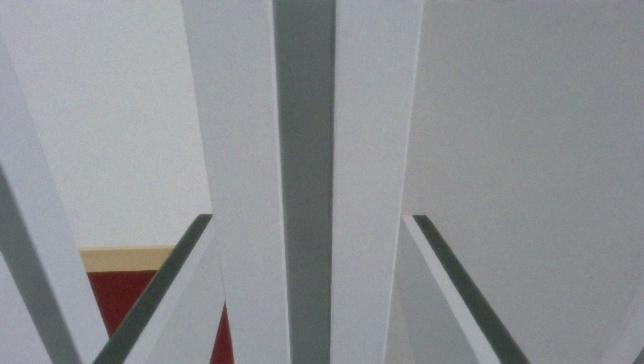

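Call:
move:
  joints: {"left_gripper_m": 0.018}

Call:
move:
  target: {"side": "left", "x": 0.40, "y": 0.267, "z": 0.575, "quat_wxyz": [0.5, 0.5, -0.5, -0.5]}
  min_time_s: 1.5

Call:
move:
  target: {"side": "left", "x": 0.38, "y": 0.265, "z": 0.63, "quat_wxyz": [0.5, 0.5, -0.5, -0.5]}
  min_time_s: 1.5
  cameras: ["left_wrist_camera"]

Scene clock: 807.53 s.
Joint torques (N m): left_arm=[-1.02 3.46 0.98 -6.44 0.22 -2.03 0.05] | right_arm=[21.6 -5.53 -1.88 5.08 0.03 0.79 -0.17]
External joint torques (N m): left_arm=[0.63 0.64 -0.16 -0.19 0.11 -0.18 0.04] | right_arm=[-1.06 0.11 0.67 0.01 0.14 0.13 -0.15]
Wrist force (N): left_arm=[0.3 -5.7 -3.5] | right_arm=[-2.4 -3.6 -12.1]
Wrist torque (N m): left_arm=[0.05 -0.24 0.94] | right_arm=[0.06 -0.33 -0.30]
Wrist force, peak (N): left_arm=[-0.6 -6.8 -3.1] | right_arm=[-2.8 -3.5 -12.3]
move: off_target
base_odometry: x=+0.458 y=+0.461 heading=-0.008
lidar_m: 0.47 0.46 0.57 3.98 2.18 1.57 1.49 1.54 2.09 1.13 0.47 0.46
base_status: not commanded
joint_positions: torso_squat_rad=+0.800 torso_shift_rad=+0.100 torso_pitch_rad=+0.800 torso_yaw_rad=+0.001 left_shoulder_pitch_rad=-0.486 left_shoulder_roll_rad=+0.169 left_shoulder_yaw_rad=+0.120 left_elbow_rad=-1.040 left_forearm_roll_rad=+0.105 left_wrist_pitch_rad=-0.850 left_hand_roll_rad=-1.529 left_gripper_m=+0.031 right_shoulder_pitch_rad=+0.600 right_shoulder_roll_rad=-0.250 right_shoulder_yaw_rad=+0.004 right_elbow_rad=-1.000 right_forearm_roll_rad=-0.043 right_wrist_pitch_rad=-0.006 right_hand_roll_rad=+0.044 right_gripper_m=+0.100 head_pan_rad=+0.000 head_tilt_rad=+0.200
joint_status: left_gripper_m off_target (ended at +0.031, target +0.018)
wheel_motors_off: 0
motor_effort: left_wheel=-6(6) right_wheel=+3(5)
chest: x=+0.0427 y=+0.0003 z=+0.9813 quat_wxyz=(+0.921, +0.000, +0.389, +0.001) (m; base frame)
left_hand: x=+0.4200 y=+0.2669 z=+0.5550 quat_wxyz=(+0.500, +0.500, -0.500, -0.500) (m; base frame)
right_hand: x=-0.3635 y=-0.4066 z=+0.5392 quat_wxyz=(+0.973, -0.124, +0.189, +0.055) (m; base frame)
camera_calibration:
head_camera: T_world_to_cam=[[-0.0533446, -0.998299, 0.0235307, -0.00928926], [-0.813716, 0.0297985, -0.580499, 0.86223], [0.57881, -0.0501138, -0.813921, 0.723859], [0, 0, 0, 1]] pos_world=[0.282137, 0.00130871, 1.08991]
left_wrist_camera: T_world_to_cam=[[-0.0343515, -0.999187, 0.0210875, 0.268709], [-0.47602, -0.00219476, -0.879431, 0.720535], [0.878763, -0.0402479, -0.475558, -0.0155578], [0, 0, 0, 1]] pos_world=[0.365892, 0.269446, 0.620596]
right_wrist_camera: T_world_to_cam=[[-0.927386, -0.0436309, 0.371554, -0.553562], [0.0352122, 0.978586, 0.202802, 0.331516], [-0.372446, 0.201159, -0.905991, 0.509025], [0, 0, 0, 1]] pos_world=[-0.335454, -0.450964, 0.599617]

Scene clock: 809.37 s.
Joint torques (N m): left_arm=[-1.59 1.79 -0.11 -10.59 -0.23 -4.11 0.14] | right_arm=[20.94 -5.72 -2.03 5.18 0.06 0.69 -0.21]
External joint torques (N m): left_arm=[-1.48 -0.65 -1.35 -3.89 -0.34 -2.26 0.13] | right_arm=[-1.72 -0.08 0.51 0.11 0.17 0.02 -0.19]
Wrist force (N): left_arm=[-0.8 -15.8 -3.5] | right_arm=[-2.4 -3.3 -11.9]
Wrist torque (N m): left_arm=[0.03 -0.19 0.18] | right_arm=[0.04 -0.33 -0.32]
Wrist force, peak (N): left_arm=[-0.7 -16.3 -3.0] | right_arm=[-2.4 -3.4 -12.4]
move: done
base_odometry: x=+0.458 y=+0.461 heading=-0.008
lidar_m: 0.47 0.46 0.56 3.99 2.18 1.58 1.49 1.55 2.10 1.14 0.46 0.45
base_status: not commanded
joint_positions: torso_squat_rad=+0.800 torso_shift_rad=+0.100 torso_pitch_rad=+0.800 torso_yaw_rad=+0.001 left_shoulder_pitch_rad=-0.358 left_shoulder_roll_rad=+0.151 left_shoulder_yaw_rad=+0.106 left_elbow_rad=-1.232 left_forearm_roll_rad=+0.097 left_wrist_pitch_rad=-0.784 left_hand_roll_rad=-1.529 left_gripper_m=+0.031 right_shoulder_pitch_rad=+0.600 right_shoulder_roll_rad=-0.250 right_shoulder_yaw_rad=+0.004 right_elbow_rad=-1.000 right_forearm_roll_rad=-0.043 right_wrist_pitch_rad=-0.006 right_hand_roll_rad=+0.044 right_gripper_m=+0.100 head_pan_rad=+0.000 head_tilt_rad=+0.200
joint_status: all done
wheel_motors_off: 0
motor_effort: left_wheel=-4(6) right_wheel=+3(6)
chest: x=+0.0427 y=+0.0003 z=+0.9813 quat_wxyz=(+0.921, +0.000, +0.389, +0.001) (m; base frame)
left_hand: x=+0.3996 y=+0.2672 z=+0.5744 quat_wxyz=(+0.500, +0.500, -0.500, -0.500) (m; base frame)
left_hand_status: reached (checked arc, planned for 1.5 s): 1 mm and 0.0 deg off.
right_hand: x=-0.3636 y=-0.4066 z=+0.5392 quat_wxyz=(+0.973, -0.124, +0.189, +0.055) (m; base frame)
camera_calibration:
head_camera: T_world_to_cam=[[-0.0533423, -0.998299, 0.0235323, -0.00929167], [-0.813716, 0.0297957, -0.580499, 0.86223], [0.57881, -0.0501138, -0.813921, 0.723859], [0, 0, 0, 1]] pos_world=[0.282137, 0.00130871, 1.08991]
left_wrist_camera: T_world_to_cam=[[-0.0341769, -0.999204, 0.0205561, 0.268282], [-0.476207, -0.00180173, -0.879331, 0.727782], [0.878669, -0.0398418, -0.475767, 0.0116676], [0, 0, 0, 1]] pos_world=[0.345492, 0.269844, 0.639997]
right_wrist_camera: T_world_to_cam=[[-0.927384, -0.0436309, 0.371558, -0.553563], [0.0351766, 0.978606, 0.202713, 0.331567], [-0.372453, 0.201063, -0.906009, 0.50899], [0, 0, 0, 1]] pos_world=[-0.335454, -0.450965, 0.599617]

Scene clock: 811.20 s.
Joint torques (N m): left_arm=[0.2 1.18 0.7 -11.75 -0.24 -4.21 0.61] | right_arm=[21.54 -5.57 -1.76 5.28 0.12 0.64 -0.26]
External joint torques (N m): left_arm=[-1.63 -0.76 -0.68 -4.04 -0.36 -2.36 0.59] | right_arm=[-1.12 0.07 0.78 0.21 0.23 -0.03 -0.24]
Wrist force (N): left_arm=[-0.6 -15.1 -3.1] | right_arm=[-2.6 -3.4 -12.1]
Wrist torque (N m): left_arm=[-0.07 -0.23 0.24] | right_arm=[0.03 -0.35 -0.32]
Wrist force, peak (N): left_arm=[-0.8 -16.3 -3.2] | right_arm=[-2.4 -3.5 -12.4]
move: done
base_odometry: x=+0.458 y=+0.461 heading=-0.008
lidar_m: 0.47 0.43 0.58 3.99 2.19 1.57 1.49 1.55 2.09 1.15 0.45 0.45
base_status: not commanded
joint_positions: torso_squat_rad=+0.800 torso_shift_rad=+0.100 torso_pitch_rad=+0.800 torso_yaw_rad=+0.001 left_shoulder_pitch_rad=-0.150 left_shoulder_roll_rad=+0.127 left_shoulder_yaw_rad=+0.080 left_elbow_rad=-1.601 left_forearm_roll_rad=+0.087 left_wrist_pitch_rad=-0.630 left_hand_roll_rad=-1.527 left_gripper_m=+0.031 right_shoulder_pitch_rad=+0.600 right_shoulder_roll_rad=-0.250 right_shoulder_yaw_rad=+0.004 right_elbow_rad=-1.000 right_forearm_roll_rad=-0.043 right_wrist_pitch_rad=-0.006 right_hand_roll_rad=+0.044 right_gripper_m=+0.100 head_pan_rad=+0.000 head_tilt_rad=+0.200
joint_status: all done
wheel_motors_off: 0
motor_effort: left_wheel=-6(6) right_wheel=+6(7)
chest: x=+0.0427 y=+0.0003 z=+0.9813 quat_wxyz=(+0.921, +0.000, +0.389, +0.001) (m; base frame)
left_hand: x=+0.3794 y=+0.2652 z=+0.6298 quat_wxyz=(+0.497, +0.503, -0.503, -0.498) (m; base frame)
left_hand_status: reached (checked arc, planned for 1.5 s): 1 mm and 0.6 deg off.
right_hand: x=-0.3636 y=-0.4066 z=+0.5392 quat_wxyz=(+0.973, -0.124, +0.189, +0.054) (m; base frame)
pictures: left_wrist_camera
camera_calibration:
left_wrist_camera: T_world_to_cam=[[-0.0352964, -0.999178, 0.0199603, 0.265112], [-0.466487, -0.00119107, -0.884527, 0.766284], [0.883824, -0.0405319, -0.466061, 0.0478078], [0, 0, 0, 1]] pos_world=[0.324565, 0.267744, 0.694789]

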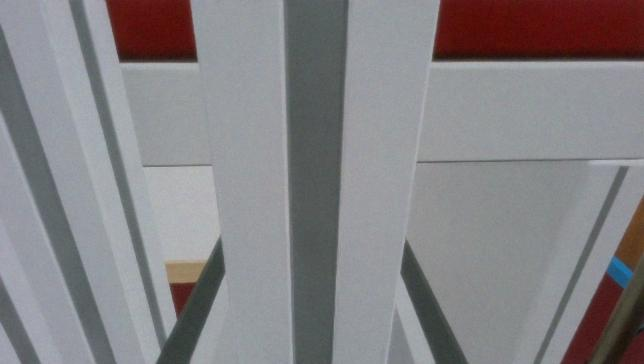

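Call:
move:
  base: {"x_m_s": -0.3, "for_s": 2.4}

Call:
move:
  base: {"turn_rad_s": -0.6, "for_s": 2.6}

Call:
move:
  base: {"x_m_s": 0.35, "for_s": 3.3333}

Call:
move:
  base: {"turn_rad_s": 0.6, "for_s": 2.5667}
  cameras: ["head_camera", "left_wrist_camera"]

Scene clock: 823.03 s.
Joint torques (N m): left_arm=[0.21 0.71 0.53 -11.66 -0.05 -4.28 0.59] | right_arm=[21.4 -5.47 -1.37 4.85 0.01 0.6 -0.22]
External joint torques (N m): left_arm=[-1.62 -1.22 -0.84 -3.95 -0.17 -2.43 0.58] | right_arm=[-1.26 0.17 1.17 -0.23 0.11 -0.07 -0.2]
Wrist force (N): left_arm=[-1.0 -15.2 -3.5] | right_arm=[-2.5 -3.6 -12.2]
Wrist torque (N m): left_arm=[-0.14 -0.25 0.25] | right_arm=[0.04 -0.34 -0.30]
Wrist force, peak (N): left_arm=[-0.7 -15.9 -3.6] | right_arm=[-2.8 -3.5 -12.4]
move: done
base_odometry: x=-0.262 y=+0.467 heading=-0.009
lidar_m: 1.18 0.44 2.49 3.25 1.15 0.82 0.78 0.79 1.09 2.87 1.44 1.09
base_status: done (sent for 2.4 of 2.4 s)
joint_positions: torso_squat_rad=+0.800 torso_shift_rad=+0.100 torso_pitch_rad=+0.800 torso_yaw_rad=+0.001 left_shoulder_pitch_rad=-0.150 left_shoulder_roll_rad=+0.127 left_shoulder_yaw_rad=+0.080 left_elbow_rad=-1.601 left_forearm_roll_rad=+0.087 left_wrist_pitch_rad=-0.630 left_hand_roll_rad=-1.527 left_gripper_m=+0.031 right_shoulder_pitch_rad=+0.600 right_shoulder_roll_rad=-0.250 right_shoulder_yaw_rad=+0.004 right_elbow_rad=-1.000 right_forearm_roll_rad=-0.043 right_wrist_pitch_rad=-0.006 right_hand_roll_rad=+0.044 right_gripper_m=+0.100 head_pan_rad=+0.000 head_tilt_rad=+0.200
joint_status: not commanded
wheel_motors_off: 0
motor_effort: left_wheel=-7(30) right_wheel=+12(46)
chest: x=+0.0428 y=+0.0003 z=+0.9813 quat_wxyz=(+0.921, +0.000, +0.390, +0.001) (m; base frame)
left_hand: x=+0.3793 y=+0.2652 z=+0.6297 quat_wxyz=(+0.497, +0.503, -0.503, -0.498) (m; base frame)
right_hand: x=-0.3637 y=-0.4066 z=+0.5393 quat_wxyz=(+0.973, -0.124, +0.189, +0.054) (m; base frame)
camera_calibration:
head_camera: T_world_to_cam=[[-0.0533422, -0.998299, 0.0235359, -0.00929331], [-0.813796, 0.0298005, -0.580385, 0.862071], [0.578697, -0.0501125, -0.814002, 0.723898], [0, 0, 0, 1]] pos_world=[0.282137, 0.00130872, 1.08981]
left_wrist_camera: T_world_to_cam=[[-0.0352028, -0.999182, 0.019923, 0.26521], [-0.466684, -0.00119271, -0.884423, 0.766188], [0.883723, -0.040432, -0.46626, 0.0479095], [0, 0, 0, 1]] pos_world=[0.324566, 0.267844, 0.694689]
right_wrist_camera: T_world_to_cam=[[-0.927262, -0.0435693, 0.37187, -0.553776], [0.0352992, 0.97861, 0.202676, 0.331636], [-0.372746, 0.20106, -0.905889, 0.508781], [0, 0, 0, 1]] pos_world=[-0.335555, -0.450965, 0.599617]

Scene clock: 827.17 s.
Joint torques (N m): left_arm=[-0.71 1.57 0.75 -11.38 -0.23 -4.21 0.75] | right_arm=[21.21 -5.79 -2.08 5.03 0.01 0.75 -0.14]
External joint torques (N m): left_arm=[-2.54 -0.37 -0.62 -3.67 -0.35 -2.36 0.74] | right_arm=[-1.46 -0.15 0.46 -0.04 0.12 0.08 -0.11]
Wrist force (N): left_arm=[-0.6 -15.0 -3.4] | right_arm=[-2.4 -3.3 -12.3]
Wrist torque (N m): left_arm=[0.03 -0.22 0.25] | right_arm=[0.01 -0.33 -0.30]
Wrist force, peak (N): left_arm=[-0.2 -15.6 -3.4] | right_arm=[-2.8 -3.6 -12.5]
move: done
base_odometry: x=-0.262 y=+0.467 heading=-1.569
lidar_m: 2.95 0.44 1.10 1.20 1.17 2.54 3.15 1.11 0.80 0.77 0.80 1.10
base_status: done (sent for 2.6 of 2.6 s)
joint_positions: torso_squat_rad=+0.800 torso_shift_rad=+0.100 torso_pitch_rad=+0.800 torso_yaw_rad=+0.001 left_shoulder_pitch_rad=-0.150 left_shoulder_roll_rad=+0.127 left_shoulder_yaw_rad=+0.080 left_elbow_rad=-1.601 left_forearm_roll_rad=+0.087 left_wrist_pitch_rad=-0.630 left_hand_roll_rad=-1.527 left_gripper_m=+0.031 right_shoulder_pitch_rad=+0.600 right_shoulder_roll_rad=-0.250 right_shoulder_yaw_rad=+0.004 right_elbow_rad=-1.000 right_forearm_roll_rad=-0.043 right_wrist_pitch_rad=-0.006 right_hand_roll_rad=+0.044 right_gripper_m=+0.100 head_pan_rad=+0.000 head_tilt_rad=+0.200
joint_status: not commanded
wheel_motors_off: 0
motor_effort: left_wheel=+11(45) right_wheel=+2(44)
chest: x=+0.0428 y=+0.0003 z=+0.9813 quat_wxyz=(+0.921, +0.000, +0.390, +0.001) (m; base frame)
left_hand: x=+0.3793 y=+0.2652 z=+0.6297 quat_wxyz=(+0.497, +0.503, -0.503, -0.498) (m; base frame)
right_hand: x=-0.3636 y=-0.4066 z=+0.5393 quat_wxyz=(+0.973, -0.124, +0.189, +0.055) (m; base frame)
camera_calibration:
head_camera: T_world_to_cam=[[-0.0533422, -0.998299, 0.0235359, -0.00929331], [-0.813796, 0.0298005, -0.580385, 0.862071], [0.578697, -0.0501125, -0.814002, 0.723898], [0, 0, 0, 1]] pos_world=[0.282137, 0.00130872, 1.08981]
left_wrist_camera: T_world_to_cam=[[-0.0351576, -0.999181, 0.0200121, 0.265134], [-0.466687, -0.00129261, -0.884422, 0.766215], [0.883724, -0.0404336, -0.466259, 0.047909], [0, 0, 0, 1]] pos_world=[0.324565, 0.267844, 0.694689]
right_wrist_camera: T_world_to_cam=[[-0.927265, -0.0436603, 0.371851, -0.553806], [0.0352126, 0.978606, 0.202709, 0.331584], [-0.372746, 0.201059, -0.90589, 0.508781], [0, 0, 0, 1]] pos_world=[-0.335555, -0.450965, 0.599617]

Scene clock: 831.87 s.
Joint torques (N m): left_arm=[0.62 1.38 0.5 -11.82 -0.36 -4.17 0.43] | right_arm=[21.93 -5.67 -1.7 5.27 0.26 0.66 -0.18]
External joint torques (N m): left_arm=[-1.21 -0.56 -0.88 -4.07 -0.48 -2.32 0.41] | right_arm=[-0.74 -0.03 0.84 0.19 0.37 0 -0.15]
Wrist force (N): left_arm=[-0.5 -15.1 -2.8] | right_arm=[-2.5 -3.3 -12.1]
Wrist torque (N m): left_arm=[-0.25 -0.21 0.26] | right_arm=[0.02 -0.34 -0.30]
Wrist force, peak (N): left_arm=[-0.8 -15.8 -4.1] | right_arm=[-2.6 -3.6 -12.4]
move: done
base_odometry: x=-0.260 y=-0.700 heading=-1.569
lidar_m: 2.89 0.45 1.03 1.02 1.07 1.76 3.13 1.11 0.80 0.76 0.80 1.08
base_status: done (sent for 3.33 of 3.33 s)
joint_positions: torso_squat_rad=+0.800 torso_shift_rad=+0.100 torso_pitch_rad=+0.800 torso_yaw_rad=+0.001 left_shoulder_pitch_rad=-0.151 left_shoulder_roll_rad=+0.127 left_shoulder_yaw_rad=+0.080 left_elbow_rad=-1.601 left_forearm_roll_rad=+0.087 left_wrist_pitch_rad=-0.630 left_hand_roll_rad=-1.527 left_gripper_m=+0.031 right_shoulder_pitch_rad=+0.600 right_shoulder_roll_rad=-0.250 right_shoulder_yaw_rad=+0.004 right_elbow_rad=-1.000 right_forearm_roll_rad=-0.043 right_wrist_pitch_rad=-0.006 right_hand_roll_rad=+0.044 right_gripper_m=+0.100 head_pan_rad=+0.000 head_tilt_rad=+0.200
joint_status: not commanded
wheel_motors_off: 0
motor_effort: left_wheel=-4(49) right_wheel=+4(41)
chest: x=+0.0428 y=+0.0003 z=+0.9813 quat_wxyz=(+0.921, +0.000, +0.390, +0.001) (m; base frame)
left_hand: x=+0.3794 y=+0.2652 z=+0.6297 quat_wxyz=(+0.497, +0.503, -0.503, -0.498) (m; base frame)
right_hand: x=-0.3635 y=-0.4066 z=+0.5393 quat_wxyz=(+0.973, -0.124, +0.189, +0.055) (m; base frame)
camera_calibration:
head_camera: T_world_to_cam=[[-0.0533411, -0.998299, 0.023547, -0.00929804], [-0.813925, 0.0298042, -0.580205, 0.861935], [0.578516, -0.0501143, -0.81413, 0.72395], [0, 0, 0, 1]] pos_world=[0.282237, 0.00130873, 1.08971]
left_wrist_camera: T_world_to_cam=[[-0.0352476, -0.999177, 0.0200534, 0.265037], [-0.466568, -0.00129255, -0.884484, 0.766266], [0.883783, -0.0405322, -0.466139, 0.0477401], [0, 0, 0, 1]] pos_world=[0.324665, 0.267745, 0.694689]
right_wrist_camera: T_world_to_cam=[[-0.927267, -0.0436959, 0.371843, -0.553726], [0.0351787, 0.978604, 0.202723, 0.331561], [-0.372745, 0.201059, -0.90589, 0.508818], [0, 0, 0, 1]] pos_world=[-0.335455, -0.450965, 0.599617]

Scene clock: 835.97 s.
Joint torques (N m): left_arm=[-0.04 0.75 1.4 -11.37 -0.28 -4.31 0.65] | right_arm=[21.16 -5.82 -1.82 4.87 0.15 0.92 -0.31]
External joint torques (N m): left_arm=[-1.88 -1.19 0.02 -3.66 -0.4 -2.46 0.64] | right_arm=[-1.5 -0.18 0.72 -0.21 0.26 0.25 -0.29]
Wrist force (N): left_arm=[-0.8 -15.2 -3.5] | right_arm=[-2.4 -3.5 -12.1]
Wrist torque (N m): left_arm=[0.05 -0.25 0.27] | right_arm=[0.03 -0.31 -0.31]
Wrist force, peak (N): left_arm=[-0.1 -15.7 -3.6] | right_arm=[-2.5 -3.7 -12.4]
move: done
base_odometry: x=-0.260 y=-0.700 heading=-0.030
lidar_m: 0.99 0.44 1.74 3.46 1.14 0.82 0.76 0.79 1.05 2.63 2.61 1.03
base_status: done (sent for 2.57 of 2.57 s)
joint_positions: torso_squat_rad=+0.800 torso_shift_rad=+0.100 torso_pitch_rad=+0.800 torso_yaw_rad=+0.001 left_shoulder_pitch_rad=-0.151 left_shoulder_roll_rad=+0.127 left_shoulder_yaw_rad=+0.080 left_elbow_rad=-1.601 left_forearm_roll_rad=+0.087 left_wrist_pitch_rad=-0.630 left_hand_roll_rad=-1.527 left_gripper_m=+0.031 right_shoulder_pitch_rad=+0.600 right_shoulder_roll_rad=-0.250 right_shoulder_yaw_rad=+0.004 right_elbow_rad=-1.000 right_forearm_roll_rad=-0.043 right_wrist_pitch_rad=-0.006 right_hand_roll_rad=+0.044 right_gripper_m=+0.100 head_pan_rad=+0.000 head_tilt_rad=+0.200
joint_status: not commanded
wheel_motors_off: 0
motor_effort: left_wheel=+1(40) right_wheel=+13(36)
chest: x=+0.0428 y=+0.0003 z=+0.9813 quat_wxyz=(+0.921, +0.000, +0.390, +0.001) (m; base frame)
left_hand: x=+0.3794 y=+0.2652 z=+0.6297 quat_wxyz=(+0.497, +0.503, -0.503, -0.498) (m; base frame)
right_hand: x=-0.3636 y=-0.4066 z=+0.5393 quat_wxyz=(+0.973, -0.124, +0.189, +0.055) (m; base frame)
pictures: head_camera, left_wrist_camera
camera_calibration:
head_camera: T_world_to_cam=[[-0.0533411, -0.998299, 0.023547, -0.00929804], [-0.813925, 0.0298042, -0.580205, 0.861935], [0.578516, -0.0501143, -0.81413, 0.72395], [0, 0, 0, 1]] pos_world=[0.282237, 0.00130873, 1.08971]
left_wrist_camera: T_world_to_cam=[[-0.0352466, -0.999177, 0.0200554, 0.265035], [-0.466568, -0.0012948, -0.884484, 0.766266], [0.883783, -0.0405323, -0.466139, 0.0477401], [0, 0, 0, 1]] pos_world=[0.324665, 0.267745, 0.694689]

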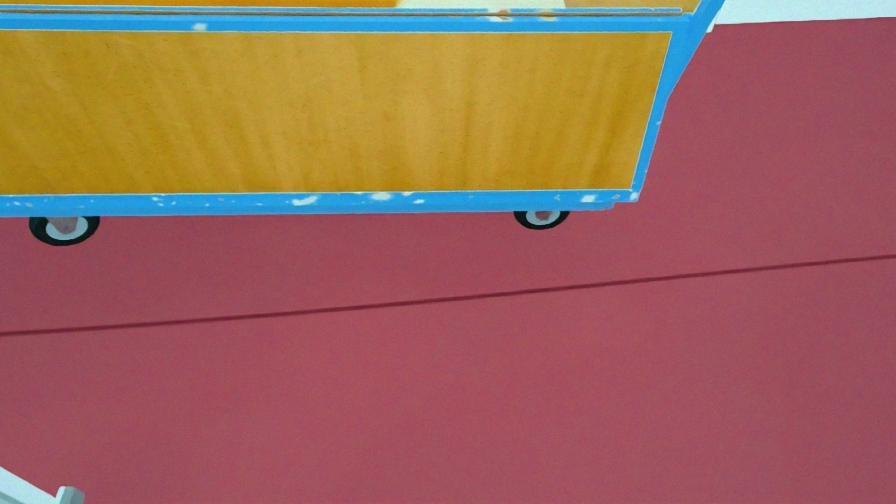

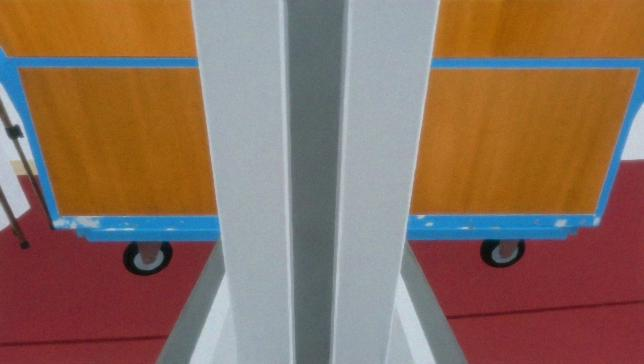

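Call:
move:
  joints: {"left_hand_roll_rad": 0.03}
  min_time_s: 2.5

Call:
move:
  joints: {"torso_squat_rad": 0.7, "torso_pitch_rad": 1.0, "torso_shift_rad": 0.2, "head_tilt_rad": 0.0, "left_shoulder_pitch_rad": -0.1, "left_shoulder_roll_rad": 0.05, "left_shoulder_yaw_rad": 0.0, "left_elbow_rad": -2.3, "left_forearm_roll_rad": 0.2, "left_wrist_pitch_rad": -0.3, "left_hand_roll_rad": -0.2}
  min_time_s: 3

Call:
move:
  target: {"side": "left", "x": 0.47, "y": 0.205, "z": 0.79, "quat_wxyz": [0.707, 0.0148, -0.707, 0.0148]}
  min_time_s: 1.5
  cameras: ["head_camera", "left_wrist_camera"]

Scene clock: 847.30 s.
Joint torques (N m): left_arm=[1.08 1.59 0.55 -11.22 -0.06 -3.96 0.19] | right_arm=[21.07 -5.38 -1.78 5.06 0.2 0.8 -0.28]
External joint torques (N m): left_arm=[-0.77 -0.4 -0.86 -3.52 -0.12 -2.11 0.24] | right_arm=[-1.59 0.26 0.76 -0.01 0.31 0.13 -0.26]
Wrist force (N): left_arm=[-16.0 -0.2 -2.5] | right_arm=[-2.5 -3.5 -12.1]
Wrist torque (N m): left_arm=[-0.24 -0.50 0.34] | right_arm=[0.06 -0.35 -0.32]
Wrist force, peak (N): left_arm=[-16.6 -0.3 -2.6] | right_arm=[-2.5 -3.5 -12.5]
move: done
base_odometry: x=-0.260 y=-0.700 heading=-0.030
lidar_m: 0.99 1.04 1.75 3.45 1.15 0.82 0.76 0.78 1.06 2.63 2.60 1.04
base_status: not commanded
joint_positions: torso_squat_rad=+0.800 torso_shift_rad=+0.100 torso_pitch_rad=+0.800 torso_yaw_rad=+0.001 left_shoulder_pitch_rad=-0.151 left_shoulder_roll_rad=+0.127 left_shoulder_yaw_rad=+0.080 left_elbow_rad=-1.601 left_forearm_roll_rad=+0.087 left_wrist_pitch_rad=-0.630 left_hand_roll_rad=+0.030 left_gripper_m=+0.031 right_shoulder_pitch_rad=+0.600 right_shoulder_roll_rad=-0.250 right_shoulder_yaw_rad=+0.004 right_elbow_rad=-1.000 right_forearm_roll_rad=-0.043 right_wrist_pitch_rad=-0.006 right_hand_roll_rad=+0.044 right_gripper_m=+0.100 head_pan_rad=+0.000 head_tilt_rad=+0.200
joint_status: all done
wheel_motors_off: 0
motor_effort: left_wheel=+2(2) right_wheel=+11(15)
chest: x=+0.0428 y=+0.0003 z=+0.9813 quat_wxyz=(+0.921, +0.000, +0.390, +0.001) (m; base frame)
left_hand: x=+0.3794 y=+0.2652 z=+0.6297 quat_wxyz=(+0.703, +0.005, -0.711, -0.005) (m; base frame)
right_hand: x=-0.3636 y=-0.4066 z=+0.5393 quat_wxyz=(+0.973, -0.124, +0.189, +0.055) (m; base frame)
camera_calibration:
head_camera: T_world_to_cam=[[-0.0533411, -0.998299, 0.023547, -0.00929804], [-0.813925, 0.0298042, -0.580205, 0.861935], [0.578516, -0.0501143, -0.81413, 0.72395], [0, 0, 0, 1]] pos_world=[0.282237, 0.00130873, 1.08971]
left_wrist_camera: T_world_to_cam=[[-0.0448686, 0.00631524, 0.998973, -0.614328], [-0.47643, -0.87907, -0.0158415, 0.455799], [0.878067, -0.476651, 0.0424514, -0.154685], [0, 0, 0, 1]] pos_world=[0.325416, 0.330828, 0.627484]
right_wrist_camera: T_world_to_cam=[[-0.927214, -0.0435961, 0.371987, -0.553787], [0.0353048, 0.978606, 0.202691, 0.331603], [-0.372865, 0.201071, -0.905838, 0.508842], [0, 0, 0, 1]] pos_world=[-0.335456, -0.450965, 0.599717]

Scene clock: 850.60 s.
Joint torques (N m): left_arm=[0.8 -1.62 -0.56 -14.23 -0.05 -4 -0.28] | right_arm=[23.53 -4.45 -1.36 6.98 0.13 1.29 -0.25]
External joint torques (N m): left_arm=[-1.98 -1.82 -0.8 -4.6 0.06 -2.2 -0.22] | right_arm=[-1.43 0.24 0.85 0.21 0.29 0.28 -0.22]
Wrist force (N): left_arm=[-16.5 -0.7 -1.2] | right_arm=[-1.4 -3.8 -11.7]
Wrist torque (N m): left_arm=[-0.18 -0.49 0.29] | right_arm=[0.05 -0.28 -0.28]
Wrist force, peak (N): left_arm=[-16.8 -0.5 -1.3] | right_arm=[-2.2 -3.6 -12.4]
move: done
base_odometry: x=-0.260 y=-0.700 heading=-0.030
lidar_m: 1.00 1.05 1.74 3.46 1.14 0.82 0.76 0.79 1.05 2.63 2.60 1.04
base_status: not commanded
joint_positions: torso_squat_rad=+0.700 torso_shift_rad=+0.200 torso_pitch_rad=+1.000 torso_yaw_rad=+0.001 left_shoulder_pitch_rad=-0.100 left_shoulder_roll_rad=+0.050 left_shoulder_yaw_rad=+0.000 left_elbow_rad=-2.299 left_forearm_roll_rad=+0.200 left_wrist_pitch_rad=-0.299 left_hand_roll_rad=-0.200 left_gripper_m=+0.031 right_shoulder_pitch_rad=+0.600 right_shoulder_roll_rad=-0.250 right_shoulder_yaw_rad=+0.004 right_elbow_rad=-1.000 right_forearm_roll_rad=-0.043 right_wrist_pitch_rad=-0.006 right_hand_roll_rad=+0.044 right_gripper_m=+0.100 head_pan_rad=+0.000 head_tilt_rad=+0.000
joint_status: all done
wheel_motors_off: 0
motor_effort: left_wheel=+1(2) right_wheel=+14(15)
chest: x=+0.1389 y=+0.0003 z=+0.9723 quat_wxyz=(+0.877, +0.000, +0.480, +0.001) (m; base frame)
left_hand: x=+0.4834 y=+0.2187 z=+0.7718 quat_wxyz=(+0.665, +0.002, -0.747, -0.002) (m; base frame)
right_hand: x=-0.3472 y=-0.4066 z=+0.6199 quat_wxyz=(+0.949, -0.118, +0.286, +0.067) (m; base frame)
camera_calibration:
head_camera: T_world_to_cam=[[-0.0534469, -0.998298, 0.0233468, -0.00177353], [-0.813835, 0.0299993, -0.580322, 0.932685], [0.578633, -0.0500168, -0.814053, 0.620978], [0, 0, 0, 1]] pos_world=[0.399638, 0.00130894, 1.04681]
left_wrist_camera: T_world_to_cam=[[-0.149666, 0.0149932, 0.988623, -0.69462], [-0.4718, -0.87979, -0.0580826, 0.497318], [0.86891, -0.475126, 0.138749, -0.344418], [0, 0, 0, 1]] pos_world=[0.429941, 0.284309, 0.763391]
right_wrist_camera: T_world_to_cam=[[-0.834903, -0.0435667, 0.54867, -0.646051], [0.0748595, 0.97861, 0.191618, 0.335303], [-0.545282, 0.201056, -0.813784, 0.470952], [0, 0, 0, 1]] pos_world=[-0.307689, -0.450965, 0.673472]

Scene clock: 852.43 s.
Joint torques (N m): left_arm=[2.91 -1.67 -1.23 -14.49 -0.13 -2.86 -0.01] | right_arm=[23.37 -4.49 -1.58 6.97 0.01 1.09 -0.29]
External joint torques (N m): left_arm=[-0.52 -1.42 -0.79 -4.7 0.11 -1.49 0.05] | right_arm=[-1.59 0.2 0.63 0.21 0.16 0.07 -0.26]
Wrist force (N): left_arm=[-15.9 -0.1 -2.5] | right_arm=[-1.3 -3.8 -11.7]
Wrist torque (N m): left_arm=[-0.15 -0.42 0.24] | right_arm=[0.06 -0.27 -0.27]
Wrist force, peak (N): left_arm=[-16.8 -0.5 -1.3] | right_arm=[-1.3 -4.0 -11.9]
move: done
base_odometry: x=-0.260 y=-0.700 heading=-0.030
lidar_m: 1.00 1.04 1.74 3.46 1.15 0.81 0.76 0.78 1.06 2.63 2.61 1.04
base_status: not commanded
joint_positions: torso_squat_rad=+0.700 torso_shift_rad=+0.200 torso_pitch_rad=+1.000 torso_yaw_rad=+0.001 left_shoulder_pitch_rad=+0.013 left_shoulder_roll_rad=+0.000 left_shoulder_yaw_rad=-0.111 left_elbow_rad=-2.483 left_forearm_roll_rad=+0.655 left_wrist_pitch_rad=-0.141 left_hand_roll_rad=-0.741 left_gripper_m=+0.031 right_shoulder_pitch_rad=+0.600 right_shoulder_roll_rad=-0.250 right_shoulder_yaw_rad=+0.004 right_elbow_rad=-1.000 right_forearm_roll_rad=-0.043 right_wrist_pitch_rad=-0.006 right_hand_roll_rad=+0.044 right_gripper_m=+0.100 head_pan_rad=+0.000 head_tilt_rad=+0.000
joint_status: all done
wheel_motors_off: 0
motor_effort: left_wheel=+1(2) right_wheel=+14(16)
chest: x=+0.1389 y=+0.0003 z=+0.9723 quat_wxyz=(+0.877, +0.000, +0.480, +0.001) (m; base frame)
left_hand: x=+0.4697 y=+0.2051 z=+0.7891 quat_wxyz=(+0.705, +0.011, -0.709, +0.011) (m; base frame)
left_hand_status: reached (checked arc, planned for 1.5 s): 1 mm and 0.7 deg off.
right_hand: x=-0.3472 y=-0.4066 z=+0.6199 quat_wxyz=(+0.949, -0.118, +0.286, +0.067) (m; base frame)
pictures: head_camera, left_wrist_camera
camera_calibration:
head_camera: T_world_to_cam=[[-0.0534469, -0.998298, 0.0233468, -0.00177353], [-0.813835, 0.0299993, -0.580322, 0.932685], [0.578633, -0.0500168, -0.814053, 0.620978], [0, 0, 0, 1]] pos_world=[0.399638, 0.00130894, 1.04681]
left_wrist_camera: T_world_to_cam=[[-0.0411943, 0.0195647, 0.99896, -0.773555], [-0.448525, -0.89377, -0.000991416, 0.426699], [0.89282, -0.4481, 0.0455935, -0.28461], [0, 0, 0, 1]] pos_world=[0.413625, 0.268971, 0.78615]

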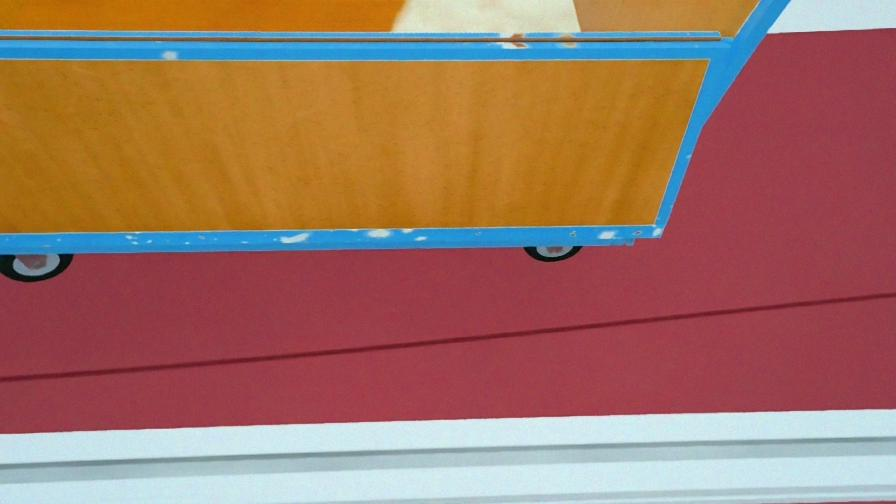

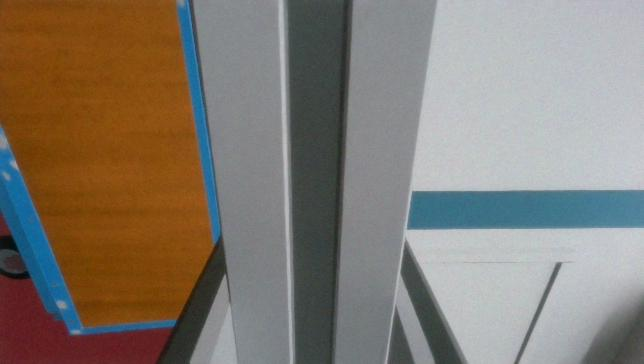

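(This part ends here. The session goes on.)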